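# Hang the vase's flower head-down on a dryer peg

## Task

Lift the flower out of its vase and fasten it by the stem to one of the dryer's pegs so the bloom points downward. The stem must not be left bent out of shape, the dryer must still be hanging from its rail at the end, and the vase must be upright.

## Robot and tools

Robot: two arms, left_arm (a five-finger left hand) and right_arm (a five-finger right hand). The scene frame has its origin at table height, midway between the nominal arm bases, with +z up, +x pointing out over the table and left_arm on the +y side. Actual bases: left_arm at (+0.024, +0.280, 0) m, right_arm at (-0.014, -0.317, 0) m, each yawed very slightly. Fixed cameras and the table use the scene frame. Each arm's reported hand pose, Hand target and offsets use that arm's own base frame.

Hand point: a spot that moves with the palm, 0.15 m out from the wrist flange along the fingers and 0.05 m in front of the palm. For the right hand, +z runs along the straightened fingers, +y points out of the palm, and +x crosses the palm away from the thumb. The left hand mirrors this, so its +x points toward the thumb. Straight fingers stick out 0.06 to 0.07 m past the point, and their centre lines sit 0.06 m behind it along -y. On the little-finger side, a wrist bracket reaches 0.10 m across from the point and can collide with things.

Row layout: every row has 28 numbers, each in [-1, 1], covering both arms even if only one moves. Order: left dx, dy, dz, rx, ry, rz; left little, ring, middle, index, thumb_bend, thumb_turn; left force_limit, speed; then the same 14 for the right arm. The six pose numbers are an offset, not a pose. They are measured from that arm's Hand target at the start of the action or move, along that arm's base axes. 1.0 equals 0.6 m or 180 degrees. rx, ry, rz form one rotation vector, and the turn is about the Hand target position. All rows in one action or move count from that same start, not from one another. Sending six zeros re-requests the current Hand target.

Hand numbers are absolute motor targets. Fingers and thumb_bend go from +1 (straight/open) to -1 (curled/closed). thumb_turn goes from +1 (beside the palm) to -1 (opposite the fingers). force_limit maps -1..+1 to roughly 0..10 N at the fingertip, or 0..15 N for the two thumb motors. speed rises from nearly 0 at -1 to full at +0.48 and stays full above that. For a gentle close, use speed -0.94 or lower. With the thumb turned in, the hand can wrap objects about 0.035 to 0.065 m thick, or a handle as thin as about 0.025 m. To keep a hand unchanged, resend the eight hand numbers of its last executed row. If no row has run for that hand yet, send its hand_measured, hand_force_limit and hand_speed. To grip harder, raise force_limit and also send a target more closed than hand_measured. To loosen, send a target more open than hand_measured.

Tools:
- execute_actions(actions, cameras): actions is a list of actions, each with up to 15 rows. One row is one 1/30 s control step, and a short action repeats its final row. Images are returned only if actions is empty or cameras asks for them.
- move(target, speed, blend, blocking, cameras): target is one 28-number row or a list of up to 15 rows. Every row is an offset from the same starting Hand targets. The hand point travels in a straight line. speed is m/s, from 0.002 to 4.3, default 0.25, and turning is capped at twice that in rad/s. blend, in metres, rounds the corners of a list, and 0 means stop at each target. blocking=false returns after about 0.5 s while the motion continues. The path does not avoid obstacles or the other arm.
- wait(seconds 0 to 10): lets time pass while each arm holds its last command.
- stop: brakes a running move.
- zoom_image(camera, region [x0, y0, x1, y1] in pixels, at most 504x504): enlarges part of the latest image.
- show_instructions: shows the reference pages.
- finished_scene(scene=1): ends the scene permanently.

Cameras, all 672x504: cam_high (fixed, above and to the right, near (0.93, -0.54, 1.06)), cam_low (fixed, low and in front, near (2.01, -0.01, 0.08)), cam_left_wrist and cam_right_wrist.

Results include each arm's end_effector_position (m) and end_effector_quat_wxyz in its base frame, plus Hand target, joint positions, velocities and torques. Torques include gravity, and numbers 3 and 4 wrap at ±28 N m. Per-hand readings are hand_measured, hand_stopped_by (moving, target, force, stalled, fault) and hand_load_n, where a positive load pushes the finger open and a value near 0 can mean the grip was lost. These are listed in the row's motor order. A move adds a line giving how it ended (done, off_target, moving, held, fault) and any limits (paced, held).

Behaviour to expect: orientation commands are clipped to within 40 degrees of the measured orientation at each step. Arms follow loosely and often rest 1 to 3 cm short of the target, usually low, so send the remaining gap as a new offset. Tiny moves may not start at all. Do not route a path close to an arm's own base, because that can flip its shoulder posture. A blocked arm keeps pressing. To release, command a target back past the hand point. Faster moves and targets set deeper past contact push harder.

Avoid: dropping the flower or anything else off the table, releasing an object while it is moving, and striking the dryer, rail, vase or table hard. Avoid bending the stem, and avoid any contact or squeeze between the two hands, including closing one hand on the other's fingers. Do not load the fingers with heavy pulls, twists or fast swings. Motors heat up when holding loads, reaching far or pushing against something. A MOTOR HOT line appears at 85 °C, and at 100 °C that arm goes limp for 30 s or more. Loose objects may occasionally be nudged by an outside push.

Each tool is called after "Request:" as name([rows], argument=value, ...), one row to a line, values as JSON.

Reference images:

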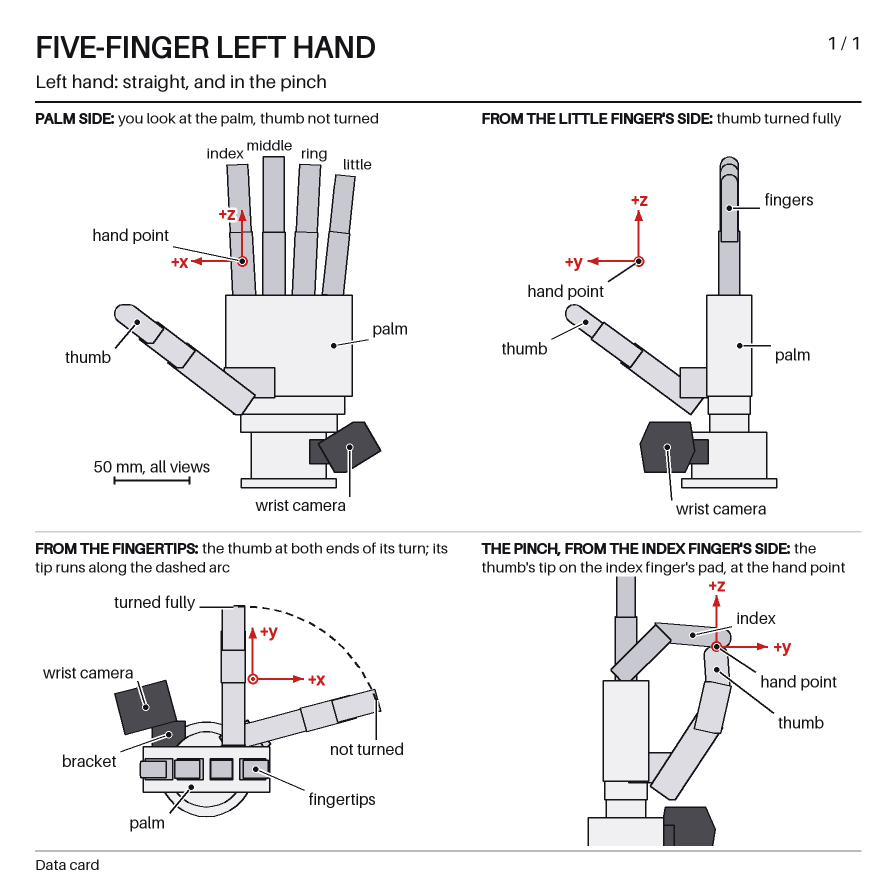

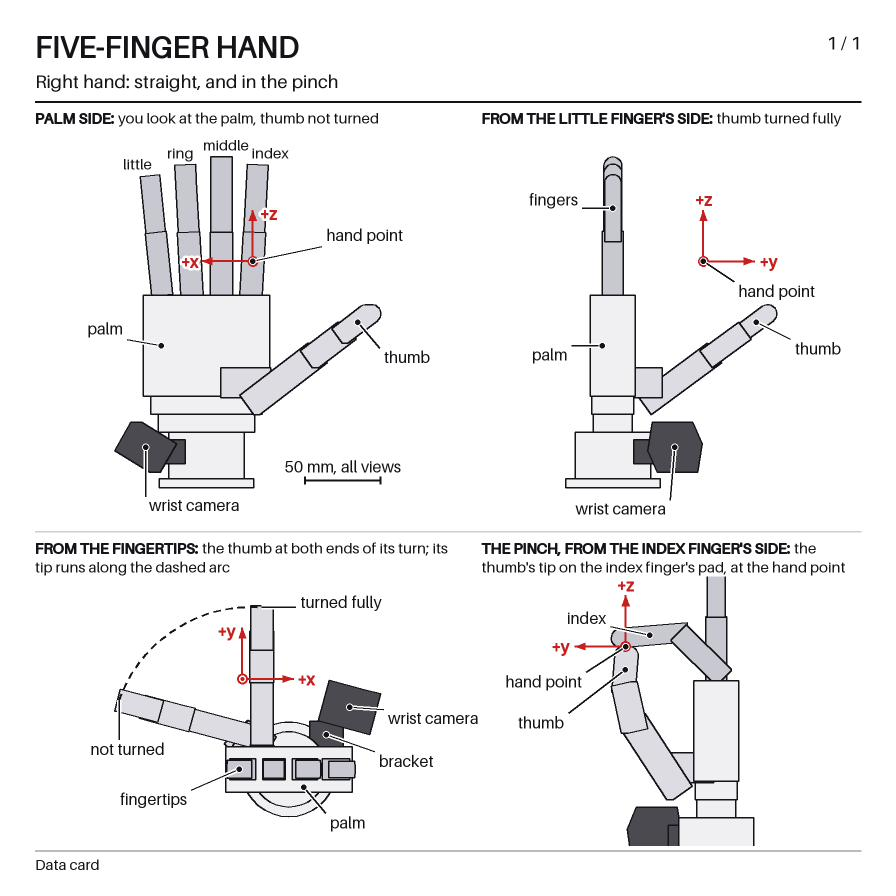

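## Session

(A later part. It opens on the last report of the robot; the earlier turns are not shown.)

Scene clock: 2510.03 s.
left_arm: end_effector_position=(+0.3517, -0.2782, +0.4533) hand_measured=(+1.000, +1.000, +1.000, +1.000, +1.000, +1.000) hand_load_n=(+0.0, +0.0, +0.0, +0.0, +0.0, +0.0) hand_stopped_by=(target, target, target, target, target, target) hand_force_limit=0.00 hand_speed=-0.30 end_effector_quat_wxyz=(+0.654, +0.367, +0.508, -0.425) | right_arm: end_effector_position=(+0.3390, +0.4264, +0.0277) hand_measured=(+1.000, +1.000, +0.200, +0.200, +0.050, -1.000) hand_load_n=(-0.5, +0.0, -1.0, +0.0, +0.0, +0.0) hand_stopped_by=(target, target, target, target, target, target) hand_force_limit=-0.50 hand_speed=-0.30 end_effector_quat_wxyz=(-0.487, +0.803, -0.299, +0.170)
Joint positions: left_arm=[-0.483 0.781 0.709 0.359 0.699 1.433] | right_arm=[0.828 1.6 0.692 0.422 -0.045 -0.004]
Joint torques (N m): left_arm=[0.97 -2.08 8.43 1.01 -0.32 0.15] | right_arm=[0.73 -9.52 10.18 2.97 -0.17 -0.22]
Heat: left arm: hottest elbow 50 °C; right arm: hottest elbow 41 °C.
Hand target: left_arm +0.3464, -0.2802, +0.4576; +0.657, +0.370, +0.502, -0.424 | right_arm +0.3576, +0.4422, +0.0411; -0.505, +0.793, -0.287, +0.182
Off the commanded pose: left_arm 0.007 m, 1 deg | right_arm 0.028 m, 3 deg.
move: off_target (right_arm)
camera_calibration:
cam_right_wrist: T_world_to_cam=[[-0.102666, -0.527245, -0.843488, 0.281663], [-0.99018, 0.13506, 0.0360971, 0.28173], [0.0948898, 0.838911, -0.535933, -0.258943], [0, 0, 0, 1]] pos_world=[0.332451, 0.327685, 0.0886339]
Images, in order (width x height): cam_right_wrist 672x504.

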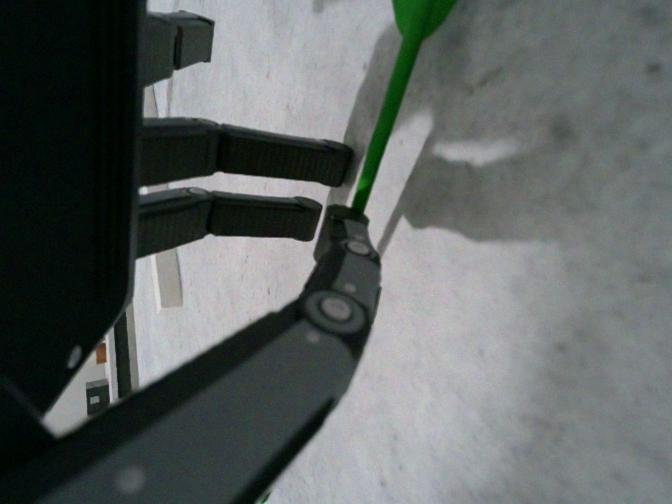

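Request:
move(target=[0,0,0,0,0,0,1,1,1,1,1,1,0.0,-0.3,0.01,0.0117,-0.02,0,0,0,1,1,0.2,0.2,0.05,-1,-0.5,-0.3], speed=0.05, cameras=["cam_right_wrist"])

Scene clock: 2528.57 s.
left_arm: end_effector_position=(+0.3517, -0.2782, +0.4533) hand_measured=(+1.000, +1.000, +1.000, +1.000, +1.000, +1.000) hand_load_n=(+0.0, +0.0, +0.0, +0.0, +0.0, +0.0) hand_stopped_by=(target, target, target, target, target, target) hand_force_limit=0.00 hand_speed=-0.30 end_effector_quat_wxyz=(+0.654, +0.367, +0.508, -0.425) | right_arm: end_effector_position=(+0.3479, +0.4374, +0.0264) hand_measured=(+1.000, +1.000, +0.200, +0.200, +0.050, -1.000) hand_load_n=(+0.0, -0.5, -1.5, +0.0, +0.0, +0.0) hand_stopped_by=(target, target, target, target, target, target) hand_force_limit=-0.50 hand_speed=-0.30 end_effector_quat_wxyz=(-0.498, +0.797, -0.295, +0.172)
Joint positions: left_arm=[-0.483 0.781 0.709 0.359 0.699 1.433] | right_arm=[0.828 1.639 0.715 0.463 -0.05 -0.004]
Joint torques (N m): left_arm=[1.03 -1.96 8.42 0.95 -0.32 0.15] | right_arm=[0.85 -9.05 9.72 2.69 -0.14 -0.21]
Heat: left arm: hottest elbow 50 °C; right arm: hottest elbow 40 °C.
Hand target: left_arm +0.3464, -0.2802, +0.4576; +0.657, +0.370, +0.502, -0.424 | right_arm +0.3636, +0.4492, +0.0291; -0.505, +0.793, -0.287, +0.182
Off the commanded pose: left_arm 0.007 m, 1 deg | right_arm 0.020 m, 2 deg.
move: off_target (right_arm)
camera_calibration:
cam_right_wrist: T_world_to_cam=[[-0.0869092, -0.5101, -0.855713, 0.274608], [-0.991197, 0.130394, 0.0229402, 0.291877], [0.0998777, 0.850174, -0.516942, -0.276934], [0, 0, 0, 1]] pos_world=[0.340833, 0.337461, 0.0851308]
Images, in order (width x height): cam_right_wrist 672x504.

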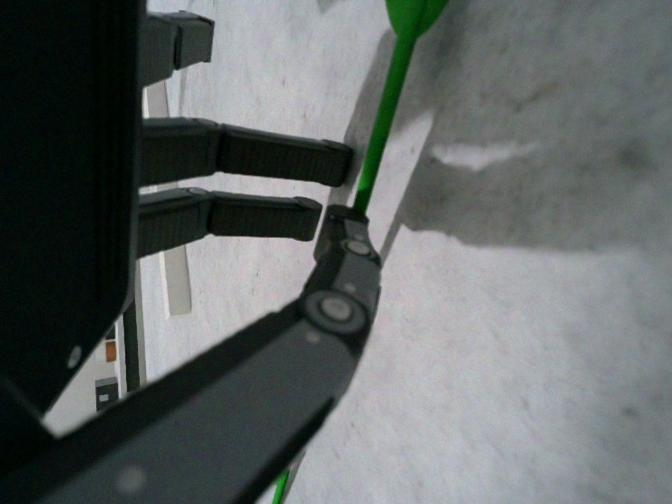

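Request:
zoom_image(camera="cam_right_wrist", region=[180, 80, 480, 305])

Request:
execute_actions(actions=[])

Scaled by 1.680.

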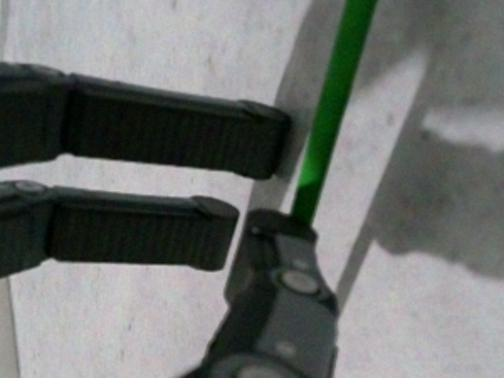

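Scene clock: 2539.27 s.
left_arm: end_effector_position=(+0.3517, -0.2782, +0.4533) hand_measured=(+1.000, +1.000, +1.000, +1.000, +1.000, +1.000) hand_load_n=(+0.0, +0.0, +0.0, +0.0, +0.0, +0.0) hand_stopped_by=(target, target, target, target, target, target) hand_force_limit=0.00 hand_speed=-0.30 end_effector_quat_wxyz=(+0.654, +0.367, +0.508, -0.425) | right_arm: end_effector_position=(+0.3479, +0.4374, +0.0264) hand_measured=(+1.000, +1.000, +0.200, +0.200, +0.050, -1.000) hand_load_n=(-0.5, +0.0, -1.5, +0.0, +0.0, +0.0) hand_stopped_by=(target, target, target, target, target, target) hand_force_limit=-0.50 hand_speed=-0.30 end_effector_quat_wxyz=(-0.498, +0.797, -0.295, +0.172)
Joint positions: left_arm=[-0.483 0.781 0.709 0.359 0.699 1.433] | right_arm=[0.828 1.639 0.715 0.463 -0.05 -0.004]
Joint velocities: within noise
Joint torques (N m): left_arm=[1.14 -1.9 8.44 0.95 -0.32 0.14] | right_arm=[0.62 -9 9.83 2.69 -0.13 -0.2]
Heat: left arm: hottest elbow 50 °C; right arm: hottest elbow 40 °C.
Hand target: left_arm +0.3464, -0.2802, +0.4576; +0.657, +0.370, +0.502, -0.424 | right_arm +0.3636, +0.4492, +0.0291; -0.505, +0.793, -0.287, +0.182
Off the commanded pose: left_arm 0.007 m, 1 deg | right_arm 0.020 m, 2 deg.
camera_calibration:
cam_left_wrist: T_world_to_cam=[[-0.879325, -0.364692, -0.306246, 0.342469], [0.146531, 0.404677, -0.902643, 0.467068], [0.453118, -0.838592, -0.302404, -0.140447], [0, 0, 0, 1]] pos_world=[0.296341, -0.181894, 0.484004]
cam_right_wrist: T_world_to_cam=[[-0.0869092, -0.5101, -0.855713, 0.274608], [-0.991197, 0.130394, 0.0229402, 0.291877], [0.0998777, 0.850174, -0.516942, -0.276934], [0, 0, 0, 1]] pos_world=[0.340833, 0.337461, 0.0851308]

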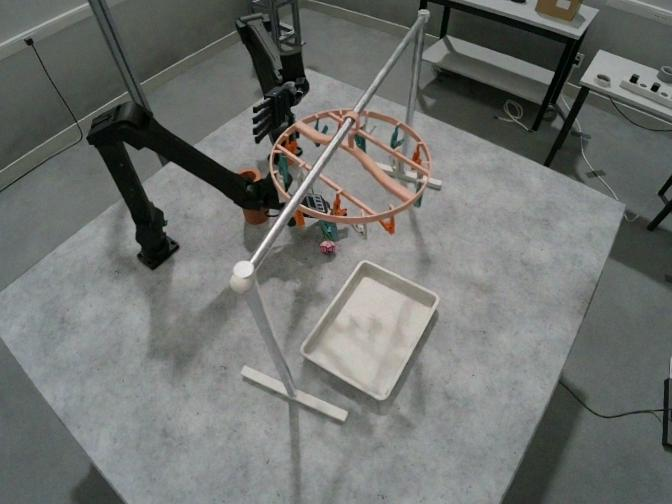

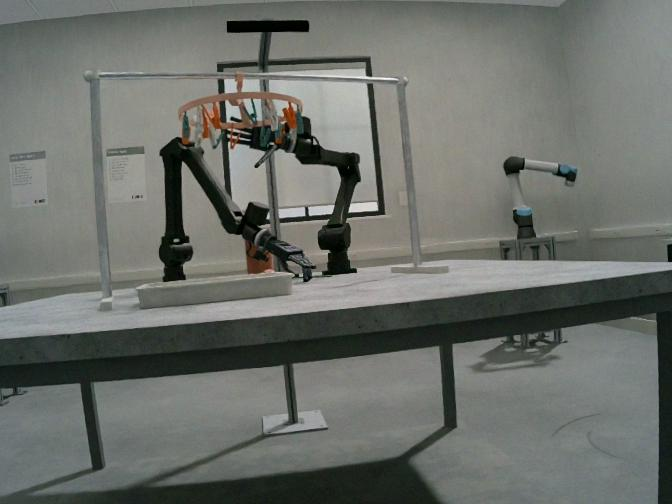

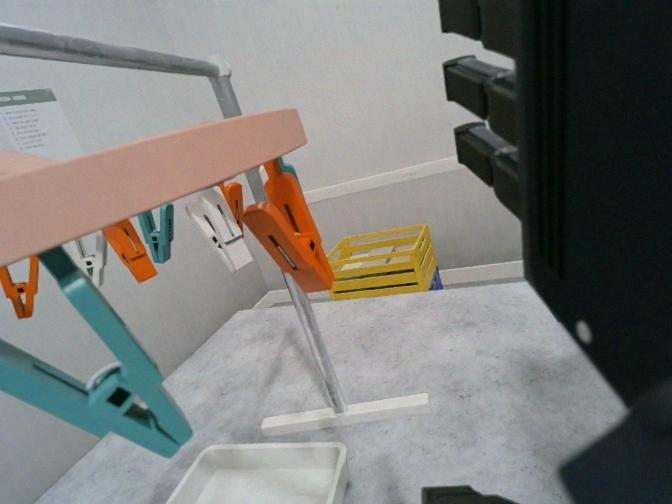

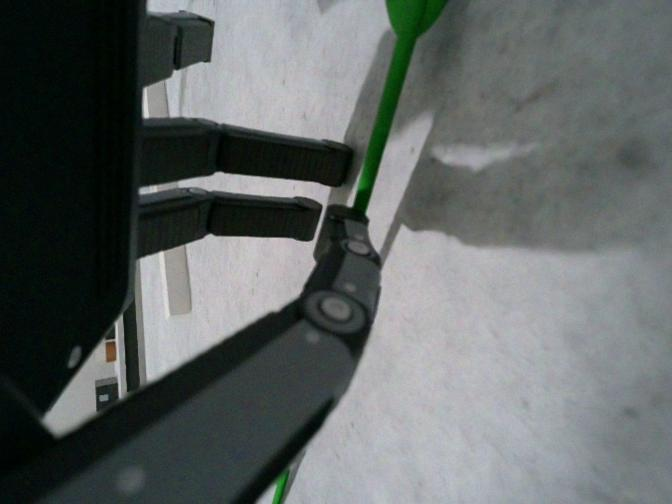

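Request:
move(target=[0,0,0,0,0,0,1,1,1,1,1,1,0.0,-0.3,-0.01,-0.0117,0.06,0,0,0,1,1,0.2,0.2,0.05,-1,-0.5,-0.3], speed=0.06, cameras=["cam_high","cam_low","cam_right_wrist"])

Scene clock: 2549.23 s.
left_arm: end_effector_position=(+0.3517, -0.2782, +0.4533) hand_measured=(+1.000, +1.000, +1.000, +1.000, +1.000, +1.000) hand_load_n=(+0.0, +0.0, +0.0, +0.0, +0.0, +0.5) hand_stopped_by=(target, target, target, target, target, target) hand_force_limit=0.00 hand_speed=-0.30 end_effector_quat_wxyz=(+0.654, +0.367, +0.508, -0.425) | right_arm: end_effector_position=(+0.3427, +0.4304, +0.0412) hand_measured=(+1.000, +1.000, +0.200, +0.200, +0.050, -1.000) hand_load_n=(+0.0, +0.0, +0.0, +0.0, +0.0, +0.0) hand_stopped_by=(target, target, target, target, target, target) hand_force_limit=-0.50 hand_speed=-0.30 end_effector_quat_wxyz=(-0.489, +0.802, -0.298, +0.171)
Joint positions: left_arm=[-0.483 0.781 0.709 0.359 0.699 1.433] | right_arm=[0.828 1.577 0.715 0.379 -0.045 -0.004]
Joint torques (N m): left_arm=[1.08 -1.9 8.4 0.95 -0.33 0.14] | right_arm=[0.67 -12.16 10.15 1.63 -0.17 -0.23]
Heat: left arm: hottest elbow 50 °C; right arm: hottest elbow 39 °C.
Hand target: left_arm +0.3464, -0.2802, +0.4576; +0.657, +0.370, +0.502, -0.424 | right_arm +0.3576, +0.4422, +0.0651; -0.505, +0.793, -0.287, +0.182
Off the commanded pose: left_arm 0.007 m, 1 deg | right_arm 0.031 m, 3 deg.
move: off_target (right_arm)
camera_calibration:
cam_right_wrist: T_world_to_cam=[[-0.101007, -0.525353, -0.844868, 0.294262], [-0.990246, 0.135004, 0.0344394, 0.284495], [0.0959678, 0.840106, -0.533865, -0.256395], [0, 0, 0, 1]] pos_world=[0.336049, 0.331582, 0.101934]
Images, in order (width x height): cam_high 672x504, cam_low 672x504, cam_right_wrist 672x504.

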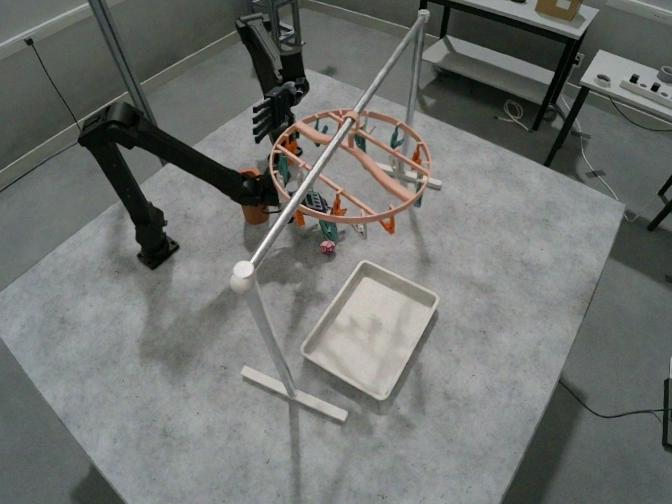

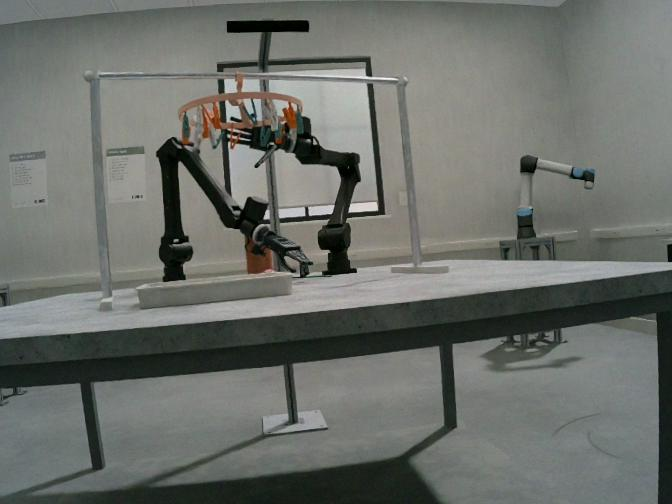

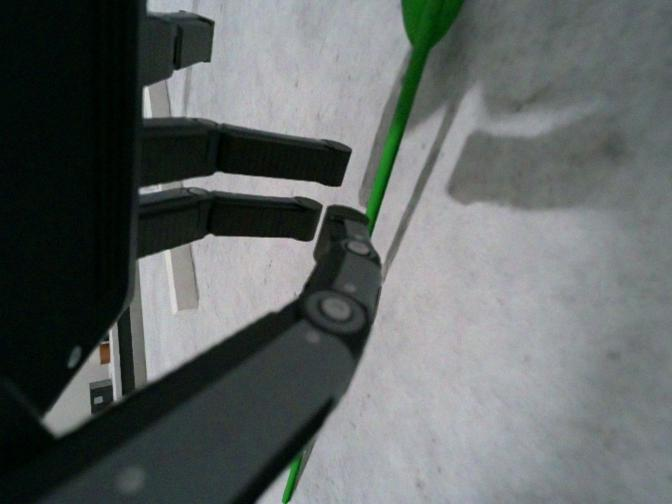

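Request:
move(target=[0,0,0,0,0,0,1,1,1,1,1,1,0.0,-0.3,0.0077,0.0093,-0.052,0,0,0,1,1,0.2,0.2,0.05,-1,-0.5,-0.3], speed=0.05, cameras=["cam_high","cam_right_wrist"])

Scene clock: 2598.07 s.
left_arm: end_effector_position=(+0.3517, -0.2782, +0.4533) hand_measured=(+1.000, +1.000, +1.000, +1.000, +1.000, +1.000) hand_load_n=(+0.0, +0.0, +0.0, +0.0, +0.0, +0.0) hand_stopped_by=(target, target, target, target, target, target) hand_force_limit=0.00 hand_speed=-0.30 end_effector_quat_wxyz=(+0.654, +0.367, +0.508, -0.425) | right_arm: end_effector_position=(+0.3470, +0.4351, +0.0270) hand_measured=(+1.000, +1.000, +0.200, +0.200, +0.050, -1.000) hand_load_n=(+0.0, +0.0, -1.0, +0.0, +0.0, +0.0) hand_stopped_by=(target, target, target, target, target, target) hand_force_limit=-0.50 hand_speed=-0.30 end_effector_quat_wxyz=(-0.493, +0.799, -0.297, +0.173)
Joint positions: left_arm=[-0.483 0.781 0.709 0.359 0.699 1.433] | right_arm=[0.828 1.629 0.715 0.443 -0.045 -0.004]
Joint torques (N m): left_arm=[1.2 -2.02 8.39 0.98 -0.33 0.14] | right_arm=[0.91 -9.47 9.54 2.78 -0.13 -0.21]
Heat: left arm: hottest elbow 50 °C; right arm: hottest elbow 39 °C.
Hand target: left_arm +0.3464, -0.2802, +0.4576; +0.657, +0.370, +0.502, -0.424 | right_arm +0.3622, +0.4478, +0.0339; -0.505, +0.793, -0.287, +0.182
Off the commanded pose: left_arm 0.007 m, 1 deg | right_arm 0.021 m, 2 deg.
move: off_target (right_arm)
camera_calibration:
cam_right_wrist: T_world_to_cam=[[-0.0938701, -0.517716, -0.850388, 0.27943], [-0.990507, 0.13472, 0.0273195, 0.288921], [0.100421, 0.844879, -0.525447, -0.272144], [0, 0, 0, 1]] pos_world=[0.339737, 0.33567, 0.0867335]
Images, in order (width x height): cam_high 672x504, cam_right_wrist 672x504.

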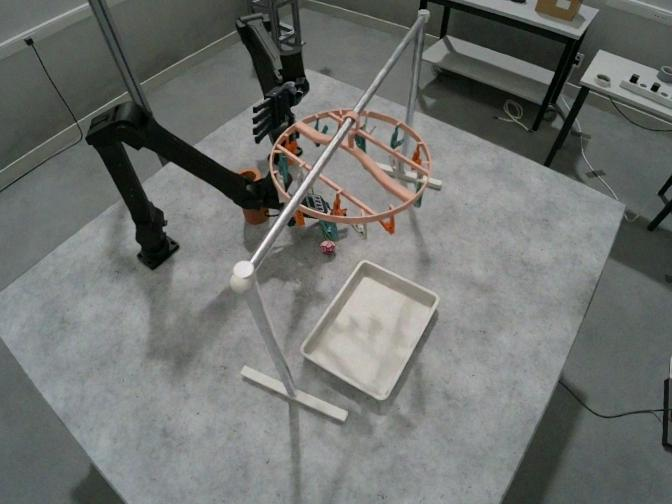

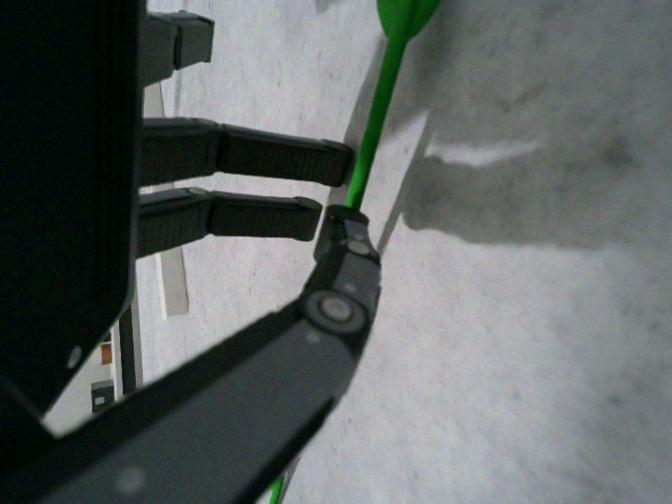

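Request:
move(target=[0,0,0,0,0,0,1,1,1,1,1,1,0.0,-0.3,0.0,0.0,-0.012,0.0297,-0.0251,0,1,1,0.38,0.2,0.05,-1,-0.5,-0.3], speed=0.05, cameras=["cam_high","cam_right_wrist"])

Scene clock: 2626.07 s.
left_arm: end_effector_position=(+0.3517, -0.2782, +0.4533) hand_measured=(+1.000, +1.000, +1.000, +1.000, +1.000, +1.000) hand_load_n=(+0.0, +0.0, +0.0, +0.0, +0.0, +0.0) hand_stopped_by=(target, target, target, target, target, target) hand_force_limit=0.00 hand_speed=-0.30 end_effector_quat_wxyz=(+0.654, +0.367, +0.508, -0.425) | right_arm: end_effector_position=(+0.3602, +0.4495, +0.0309) hand_measured=(+1.000, +1.000, +0.380, +0.200, +0.050, -1.000) hand_load_n=(+0.0, +0.0, +0.0, +0.0, +0.0, +0.0) hand_stopped_by=(target, target, target, target, target, target) hand_force_limit=-0.50 hand_speed=-0.30 end_effector_quat_wxyz=(-0.550, +0.762, -0.281, +0.196)
Joint positions: left_arm=[-0.483 0.781 0.709 0.359 0.699 1.433] | right_arm=[0.828 1.701 0.69 0.686 -0.045 -0.004]
Joint torques (N m): left_arm=[1.26 -2.08 8.44 0.92 -0.32 0.14] | right_arm=[0.73 -10.81 5.31 3.3 -0.22 -0.17]
Heat: left arm: hottest elbow 50 °C; right arm: hottest elbow 39 °C.
Hand target: left_arm +0.3464, -0.2802, +0.4576; +0.657, +0.370, +0.502, -0.424 | right_arm +0.3622, +0.4478, +0.0267; -0.553, +0.761, -0.275, +0.200
Off the commanded pose: left_arm 0.007 m, 1 deg | right_arm 0.005 m, 1 deg.
move: done
camera_calibration:
cam_right_wrist: T_world_to_cam=[[-0.00720829, -0.423225, -0.905996, 0.219458], [-0.989108, 0.136221, -0.0557647, 0.301398], [0.147017, 0.895725, -0.419597, -0.326556], [0, 0, 0, 1]] pos_world=[0.347707, 0.344328, 0.0786137]
Images, in order (width x height): cam_high 672x504, cam_right_wrist 672x504.

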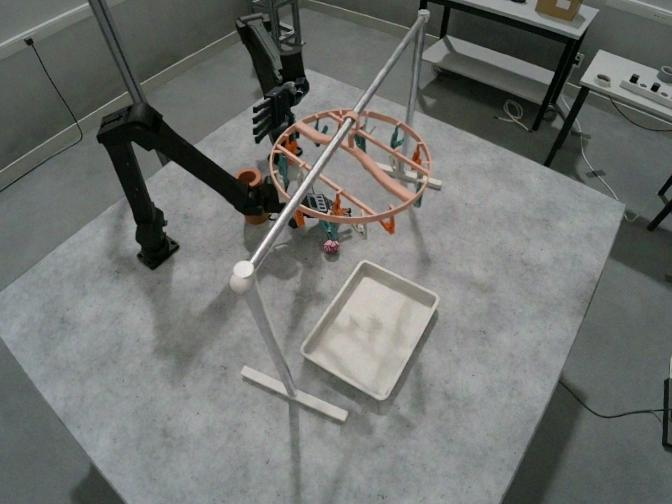

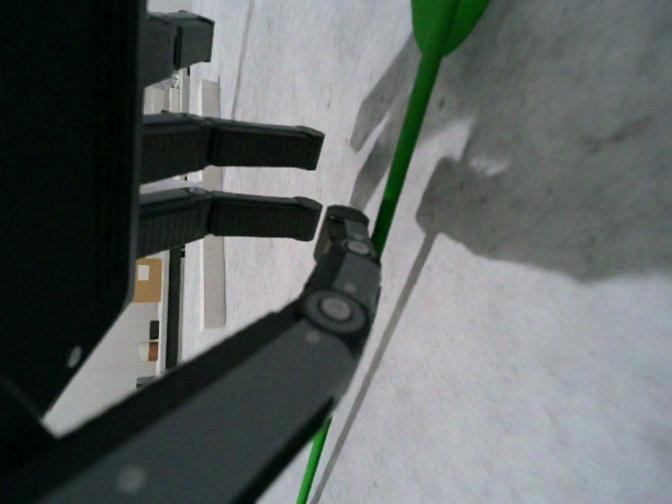

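Request:
move([
  [0,0,0,0,0,0,1,1,1,1,1,1,0.0,-0.3,-0.0125,-0.0142,0.0,0,0,0,1,1,0.38,0.2,0.05,-1,-0.5,-0.3],
  [0,0,0,0,0,0,1,1,1,1,1,1,0.0,-0.3,-0.0125,-0.0142,-0.02,0,0,0,1,1,0.38,0.2,0.05,-1,-0.5,-0.3],
], speed=0.05, cameras=["cam_high","cam_right_wrist"])

Scene clock: 2648.57 s.
left_arm: end_effector_position=(+0.3517, -0.2782, +0.4533) hand_measured=(+1.000, +1.000, +1.000, +1.000, +1.000, +1.000) hand_load_n=(+0.0, +0.0, +0.0, +0.0, +0.0, +0.0) hand_stopped_by=(target, target, target, target, target, target) hand_force_limit=0.00 hand_speed=-0.30 end_effector_quat_wxyz=(+0.654, +0.367, +0.508, -0.425) | right_arm: end_effector_position=(+0.3541, +0.4433, +0.0237) hand_measured=(+1.000, +1.000, +0.380, +0.200, +0.050, -1.000) hand_load_n=(+0.0, -0.5, +0.0, +0.0, -0.5, +0.0) hand_stopped_by=(target, target, target, target, target, target) hand_force_limit=-0.50 hand_speed=-0.30 end_effector_quat_wxyz=(-0.555, +0.758, -0.279, +0.197)
Joint positions: left_arm=[-0.483 0.781 0.709 0.359 0.699 1.433] | right_arm=[0.828 1.714 0.656 0.746 -0.047 -0.004]
Joint torques (N m): left_arm=[1.03 -2.14 8.42 0.94 -0.32 0.14] | right_arm=[0.67 -10.11 4.79 3.02 -0.21 -0.14]
Heat: left arm: hottest elbow 50 °C; right arm: hottest elbow 39 °C.
Hand target: left_arm +0.3464, -0.2802, +0.4576; +0.657, +0.370, +0.502, -0.424 | right_arm +0.3547, +0.4393, +0.0147; -0.553, +0.761, -0.275, +0.200
Off the commanded pose: left_arm 0.007 m, 1 deg | right_arm 0.010 m, 1 deg.
move: done
camera_calibration:
cam_right_wrist: T_world_to_cam=[[0.00159004, -0.413737, -0.910395, 0.20306], [-0.988767, 0.135415, -0.0632676, 0.296186], [0.149457, 0.900269, -0.408875, -0.326246], [0, 0, 0, 1]] pos_world=[0.341296, 0.337615, 0.0702099]
Images, in order (width x height): cam_high 672x504, cam_right_wrist 672x504.

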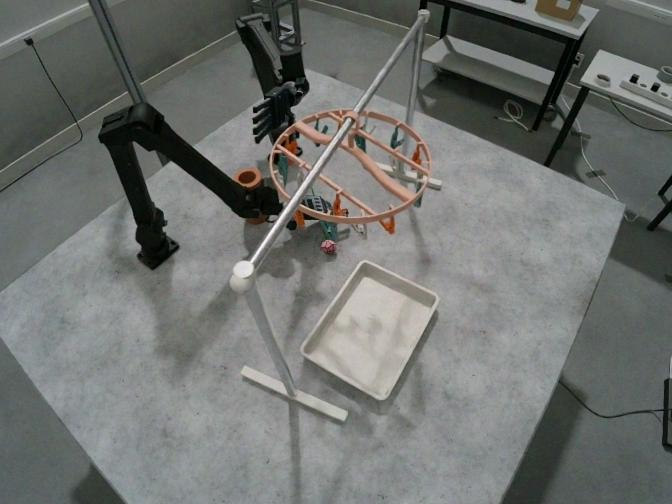

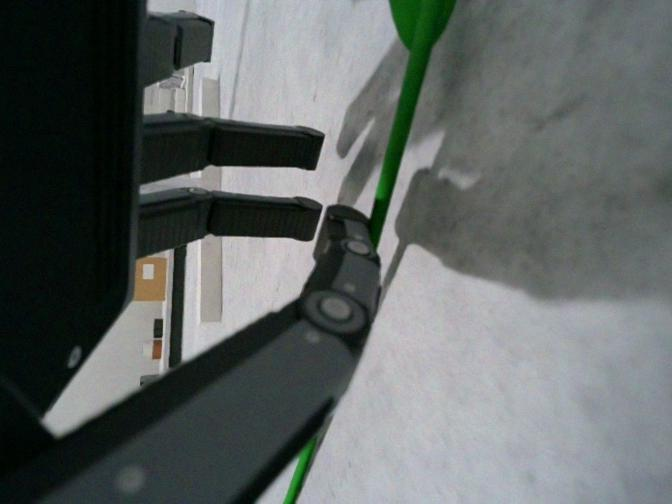

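Request:
execute_actions(actions=[], cameras=["cam_low","cam_high"])

Request:
zoom_image(camera="cam_low", region=[230, 200, 350, 290])

Request:
zoom_image(camera="cam_high", region=[270, 170, 370, 260])

Scene clock: 2666.57 s.
left_arm: end_effector_position=(+0.3517, -0.2782, +0.4533) hand_measured=(+1.000, +1.000, +1.000, +1.000, +1.000, +1.000) hand_load_n=(+0.0, +0.0, +0.0, +0.0, +0.0, +0.0) hand_stopped_by=(target, target, target, target, target, target) hand_force_limit=0.00 hand_speed=-0.30 end_effector_quat_wxyz=(+0.654, +0.367, +0.508, -0.425) | right_arm: end_effector_position=(+0.3541, +0.4433, +0.0237) hand_measured=(+1.000, +1.000, +0.380, +0.200, +0.050, -1.000) hand_load_n=(+0.0, +0.0, +0.0, -0.5, -0.5, +0.0) hand_stopped_by=(target, target, target, target, target, target) hand_force_limit=-0.50 hand_speed=-0.30 end_effector_quat_wxyz=(-0.555, +0.758, -0.279, +0.197)
Joint positions: left_arm=[-0.483 0.781 0.709 0.359 0.699 1.433] | right_arm=[0.828 1.714 0.656 0.746 -0.047 -0.004]
Joint velocities: within noise
Joint torques (N m): left_arm=[1.14 -2.02 8.43 0.95 -0.32 0.16] | right_arm=[0.32 -10.11 4.75 2.96 -0.22 -0.16]
Heat: left arm: hottest elbow 50 °C; right arm: hottest elbow 38 °C.
Hand target: left_arm +0.3464, -0.2802, +0.4576; +0.657, +0.370, +0.502, -0.424 | right_arm +0.3547, +0.4393, +0.0147; -0.553, +0.761, -0.275, +0.200
Off the commanded pose: left_arm 0.007 m, 1 deg | right_arm 0.010 m, 1 deg.
Images, in order (width x height): cam_high 672x504, cam_low 672x504.

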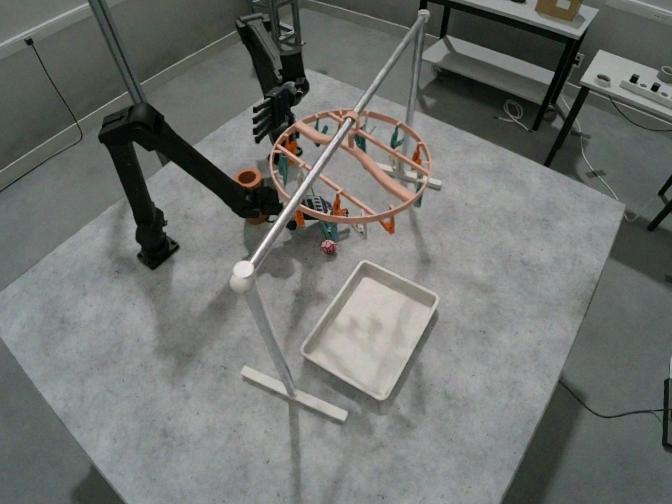

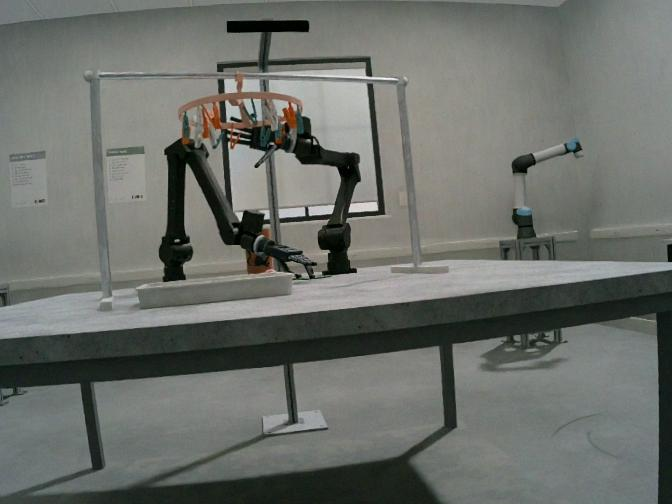

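Scaled by 4.200.

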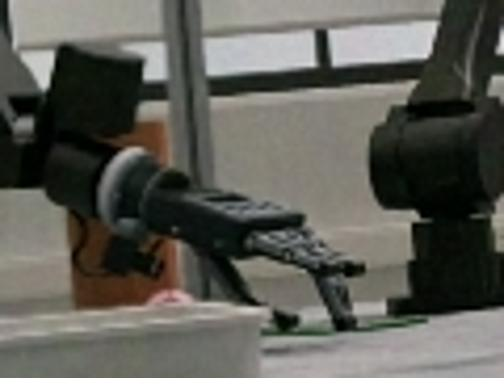

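Scaled by 5.040.

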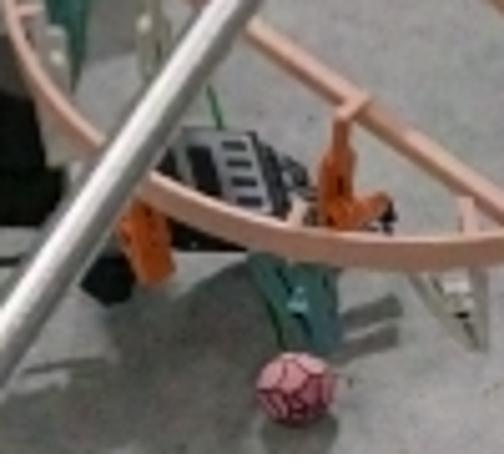

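Request:
move(target=[0,0,0,0,0,0,1,1,1,1,1,1,0.0,-0.3,-0.002,-0.002,-0.0175,0,0,0,1,1,0.38,0.1,0.05,-1,-0.5,-0.3], speed=0.04, cameras=["cam_low","cam_high","cam_right_wrist"])

Request:
zoom_image(camera="cam_low", region=[270, 235, 360, 290])

Scene clock: 2713.70 s.
left_arm: end_effector_position=(+0.3517, -0.2782, +0.4533) hand_measured=(+1.000, +1.000, +1.000, +1.000, +1.000, +1.000) hand_load_n=(+0.0, +0.0, +0.0, +0.0, +0.0, +0.0) hand_stopped_by=(target, target, target, target, target, target) hand_force_limit=0.00 hand_speed=-0.30 end_effector_quat_wxyz=(+0.654, +0.367, +0.508, -0.425) | right_arm: end_effector_position=(+0.3557, +0.4450, +0.0212) hand_measured=(+1.000, +1.000, +0.380, +0.100, +0.050, -1.000) hand_load_n=(+0.0, +0.0, +0.0, +0.0, -1.5, -0.5) hand_stopped_by=(target, target, target, target, target, target) hand_force_limit=-0.50 hand_speed=-0.30 end_effector_quat_wxyz=(-0.562, +0.753, -0.277, +0.200)
Joint positions: left_arm=[-0.483 0.781 0.709 0.359 0.699 1.433] | right_arm=[0.828 1.735 0.653 0.79 -0.047 -0.004]
Joint torques (N m): left_arm=[1.03 -2.02 8.42 0.94 -0.32 0.16] | right_arm=[0.62 -9.7 4.25 2.7 -0.2 -0.17]
Heat: left arm: hottest elbow 50 °C; right arm: hottest elbow 37 °C.
Hand target: left_arm +0.3464, -0.2802, +0.4576; +0.657, +0.370, +0.502, -0.424 | right_arm +0.3535, +0.4381, +0.0042; -0.553, +0.761, -0.275, +0.200
Off the commanded pose: left_arm 0.007 m, 1 deg | right_arm 0.018 m, 1 deg.
move: off_target (right_arm)
camera_calibration:
cam_right_wrist: T_world_to_cam=[[0.0139854, -0.400313, -0.916272, 0.191236], [-0.987836, 0.1364, -0.0746697, 0.296859], [0.15487, 0.90617, -0.393536, -0.333859], [0, 0, 0, 1]] pos_world=[0.342278, 0.338596, 0.0660047]
Images, in order (width x height): cam_high 672x504, cam_low 672x504, cam_right_wrist 672x504.

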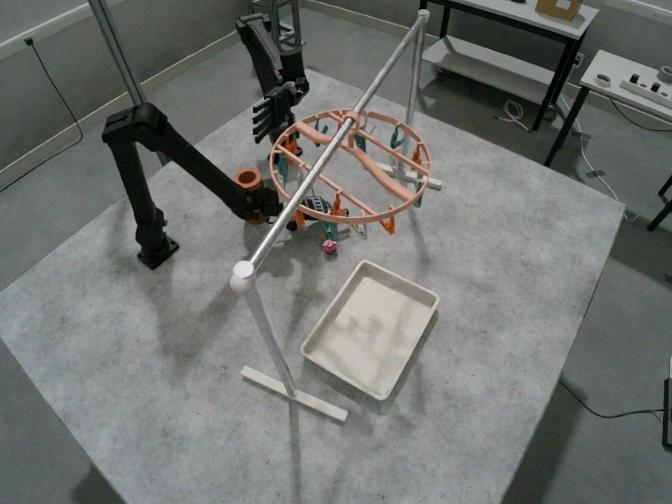

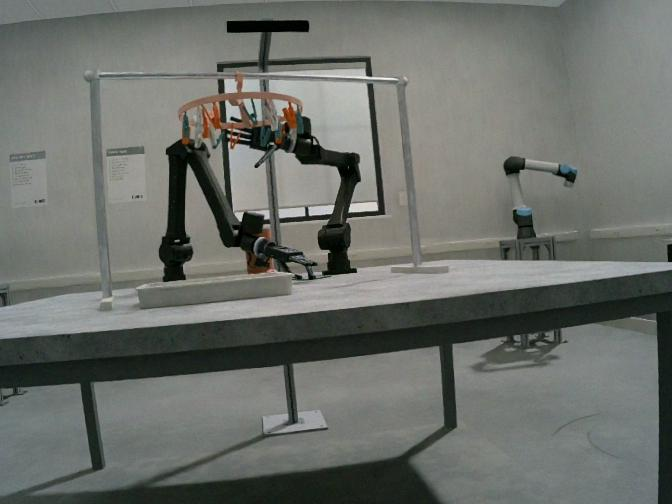

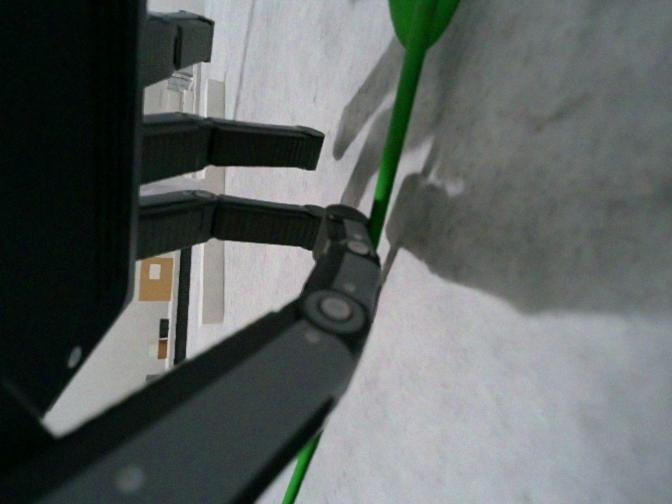

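Scaled by 5.600.

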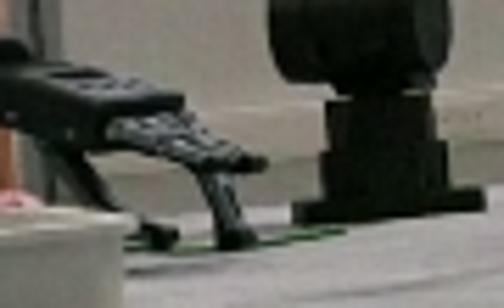

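Request:
move([
  [0,0,0,0,0,0,1,1,1,1,1,1,0.0,-0.3,0,0,0.067,0,0,0,1,1,0.38,0.1,0.05,-1,-0.5,-0.3],
  [0,0,0,0,0,0,1,1,1,1,1,1,0.0,-0.3,-0.0167,-0.02,0.055,0,0,0,1,1,0.38,0.1,0.05,-1,-0.5,-0.3],
], speed=0.06, cameras=["cam_right_wrist"])

Scene clock: 2725.13 s.
left_arm: end_effector_position=(+0.3517, -0.2782, +0.4533) hand_measured=(+1.000, +1.000, +1.000, +1.000, +1.000, +1.000) hand_load_n=(+0.0, +0.0, +0.0, +0.0, +0.0, +0.0) hand_stopped_by=(target, target, target, target, target, target) hand_force_limit=0.00 hand_speed=-0.30 end_effector_quat_wxyz=(+0.654, +0.367, +0.508, -0.425) | right_arm: end_effector_position=(+0.3383, +0.4265, +0.0241) hand_measured=(+1.000, +1.000, +0.380, +0.100, +0.050, -1.000) hand_load_n=(+0.0, +0.0, +0.0, +0.0, +0.0, +0.0) hand_stopped_by=(target, target, target, target, target, target) hand_force_limit=-0.50 hand_speed=-0.30 end_effector_quat_wxyz=(-0.538, +0.770, -0.284, +0.190)
Joint positions: left_arm=[-0.483 0.781 0.709 0.359 0.699 1.433] | right_arm=[0.828 1.651 0.614 0.681 -0.048 -0.004]
Joint torques (N m): left_arm=[1.14 -2.08 8.44 0.98 -0.32 0.14] | right_arm=[0.32 -12.04 5.19 3.28 -0.22 -0.17]
Heat: left arm: hottest elbow 50 °C; right arm: hottest elbow 36 °C.
Hand target: left_arm +0.3464, -0.2802, +0.4576; +0.657, +0.370, +0.502, -0.424 | right_arm +0.3435, +0.4261, +0.0372; -0.553, +0.761, -0.275, +0.200
Off the commanded pose: left_arm 0.007 m, 1 deg | right_arm 0.014 m, 2 deg.
move: off_target (right_arm)
camera_calibration:
cam_right_wrist: T_world_to_cam=[[-0.0252558, -0.443037, -0.896148, 0.217769], [-0.99049, 0.132367, -0.0375247, 0.284149], [0.135245, 0.886678, -0.442166, -0.297166], [0, 0, 0, 1]] pos_world=[0.327137, 0.322359, 0.0744192]
Images, in order (width x height): cam_right_wrist 672x504.

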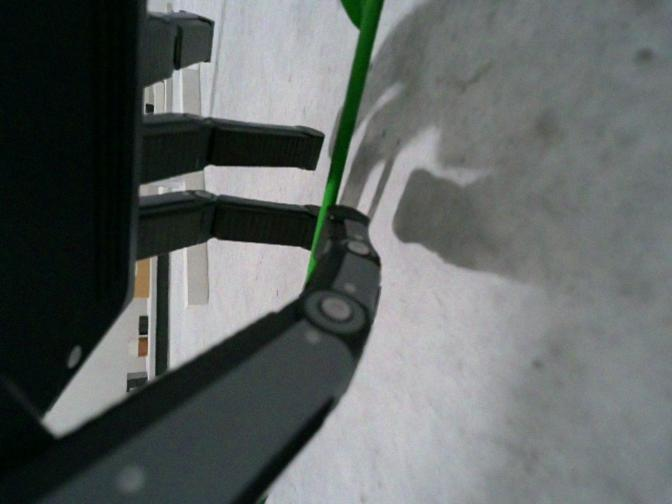

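Request:
zoom_image(camera="cam_right_wrist", region=[230, 120, 430, 320])

Request:
execute_actions(actions=[])

Request:
zoom_image(camera="cam_low", region=[230, 225, 360, 290])

Scaled by 2.520.

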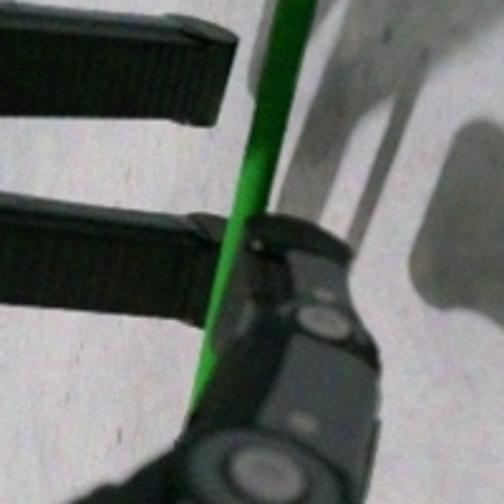

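Scene clock: 2731.87 s.
left_arm: end_effector_position=(+0.3517, -0.2782, +0.4533) hand_measured=(+1.000, +1.000, +1.000, +1.000, +1.000, +1.000) hand_load_n=(+0.0, +0.0, +0.0, +0.0, -0.5, +0.0) hand_stopped_by=(target, target, target, target, target, target) hand_force_limit=0.00 hand_speed=-0.30 end_effector_quat_wxyz=(+0.654, +0.367, +0.508, -0.425) | right_arm: end_effector_position=(+0.3383, +0.4265, +0.0241) hand_measured=(+1.000, +1.000, +0.380, +0.100, +0.050, -1.000) hand_load_n=(+0.0, +0.0, +0.0, +0.0, +0.0, -0.5) hand_stopped_by=(target, target, target, target, target, target) hand_force_limit=-0.50 hand_speed=-0.30 end_effector_quat_wxyz=(-0.538, +0.770, -0.284, +0.190)
Joint positions: left_arm=[-0.483 0.781 0.709 0.359 0.699 1.433] | right_arm=[0.828 1.651 0.614 0.681 -0.048 -0.004]
Joint velocities: within noise
Joint torques (N m): left_arm=[0.97 -2.02 8.46 0.94 -0.32 0.14] | right_arm=[0.5 -12.28 5.19 3.22 -0.22 -0.16]
Heat: left arm: hottest elbow 50 °C; right arm: hottest elbow 36 °C.
Hand target: left_arm +0.3464, -0.2802, +0.4576; +0.657, +0.370, +0.502, -0.424 | right_arm +0.3435, +0.4261, +0.0372; -0.553, +0.761, -0.275, +0.200
Off the commanded pose: left_arm 0.007 m, 1 deg | right_arm 0.014 m, 2 deg.
camera_calibration:
cam_left_wrist: T_world_to_cam=[[-0.879325, -0.364692, -0.306246, 0.342469], [0.146531, 0.404677, -0.902643, 0.467068], [0.453118, -0.838592, -0.302404, -0.140447], [0, 0, 0, 1]] pos_world=[0.296341, -0.181894, 0.484004]
cam_right_wrist: T_world_to_cam=[[-0.0252558, -0.443037, -0.896148, 0.217769], [-0.99049, 0.132367, -0.0375247, 0.284149], [0.135245, 0.886678, -0.442166, -0.297166], [0, 0, 0, 1]] pos_world=[0.327137, 0.322359, 0.0744192]

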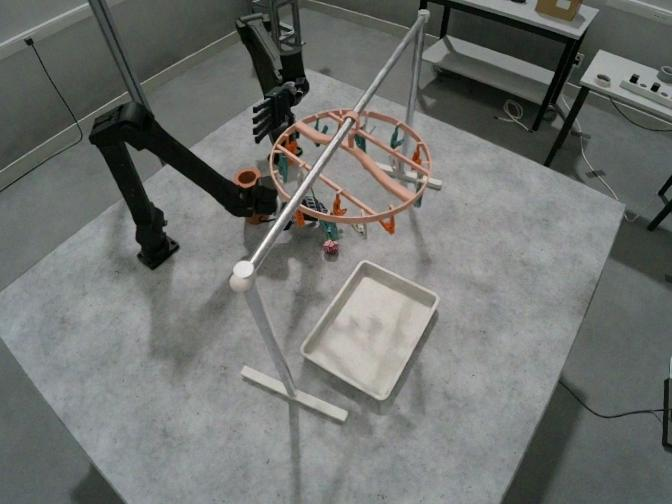

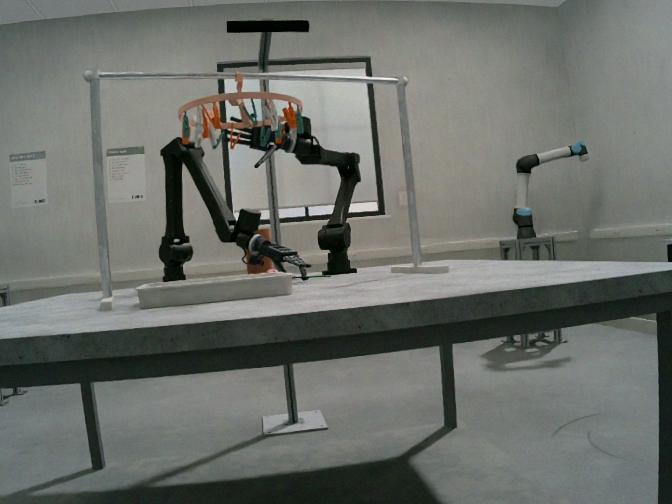

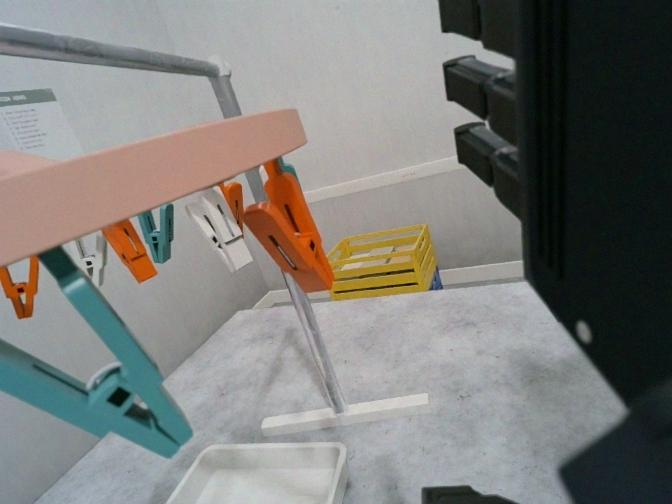

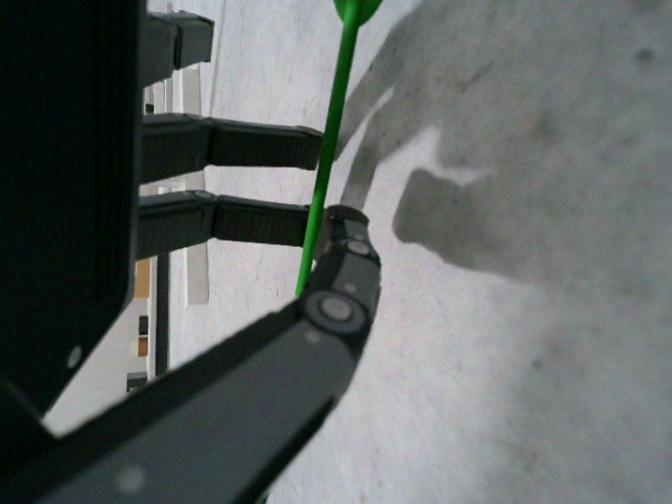

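Scaled by 3.877.

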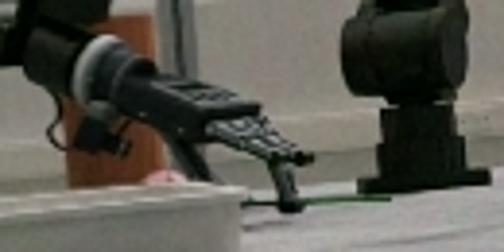

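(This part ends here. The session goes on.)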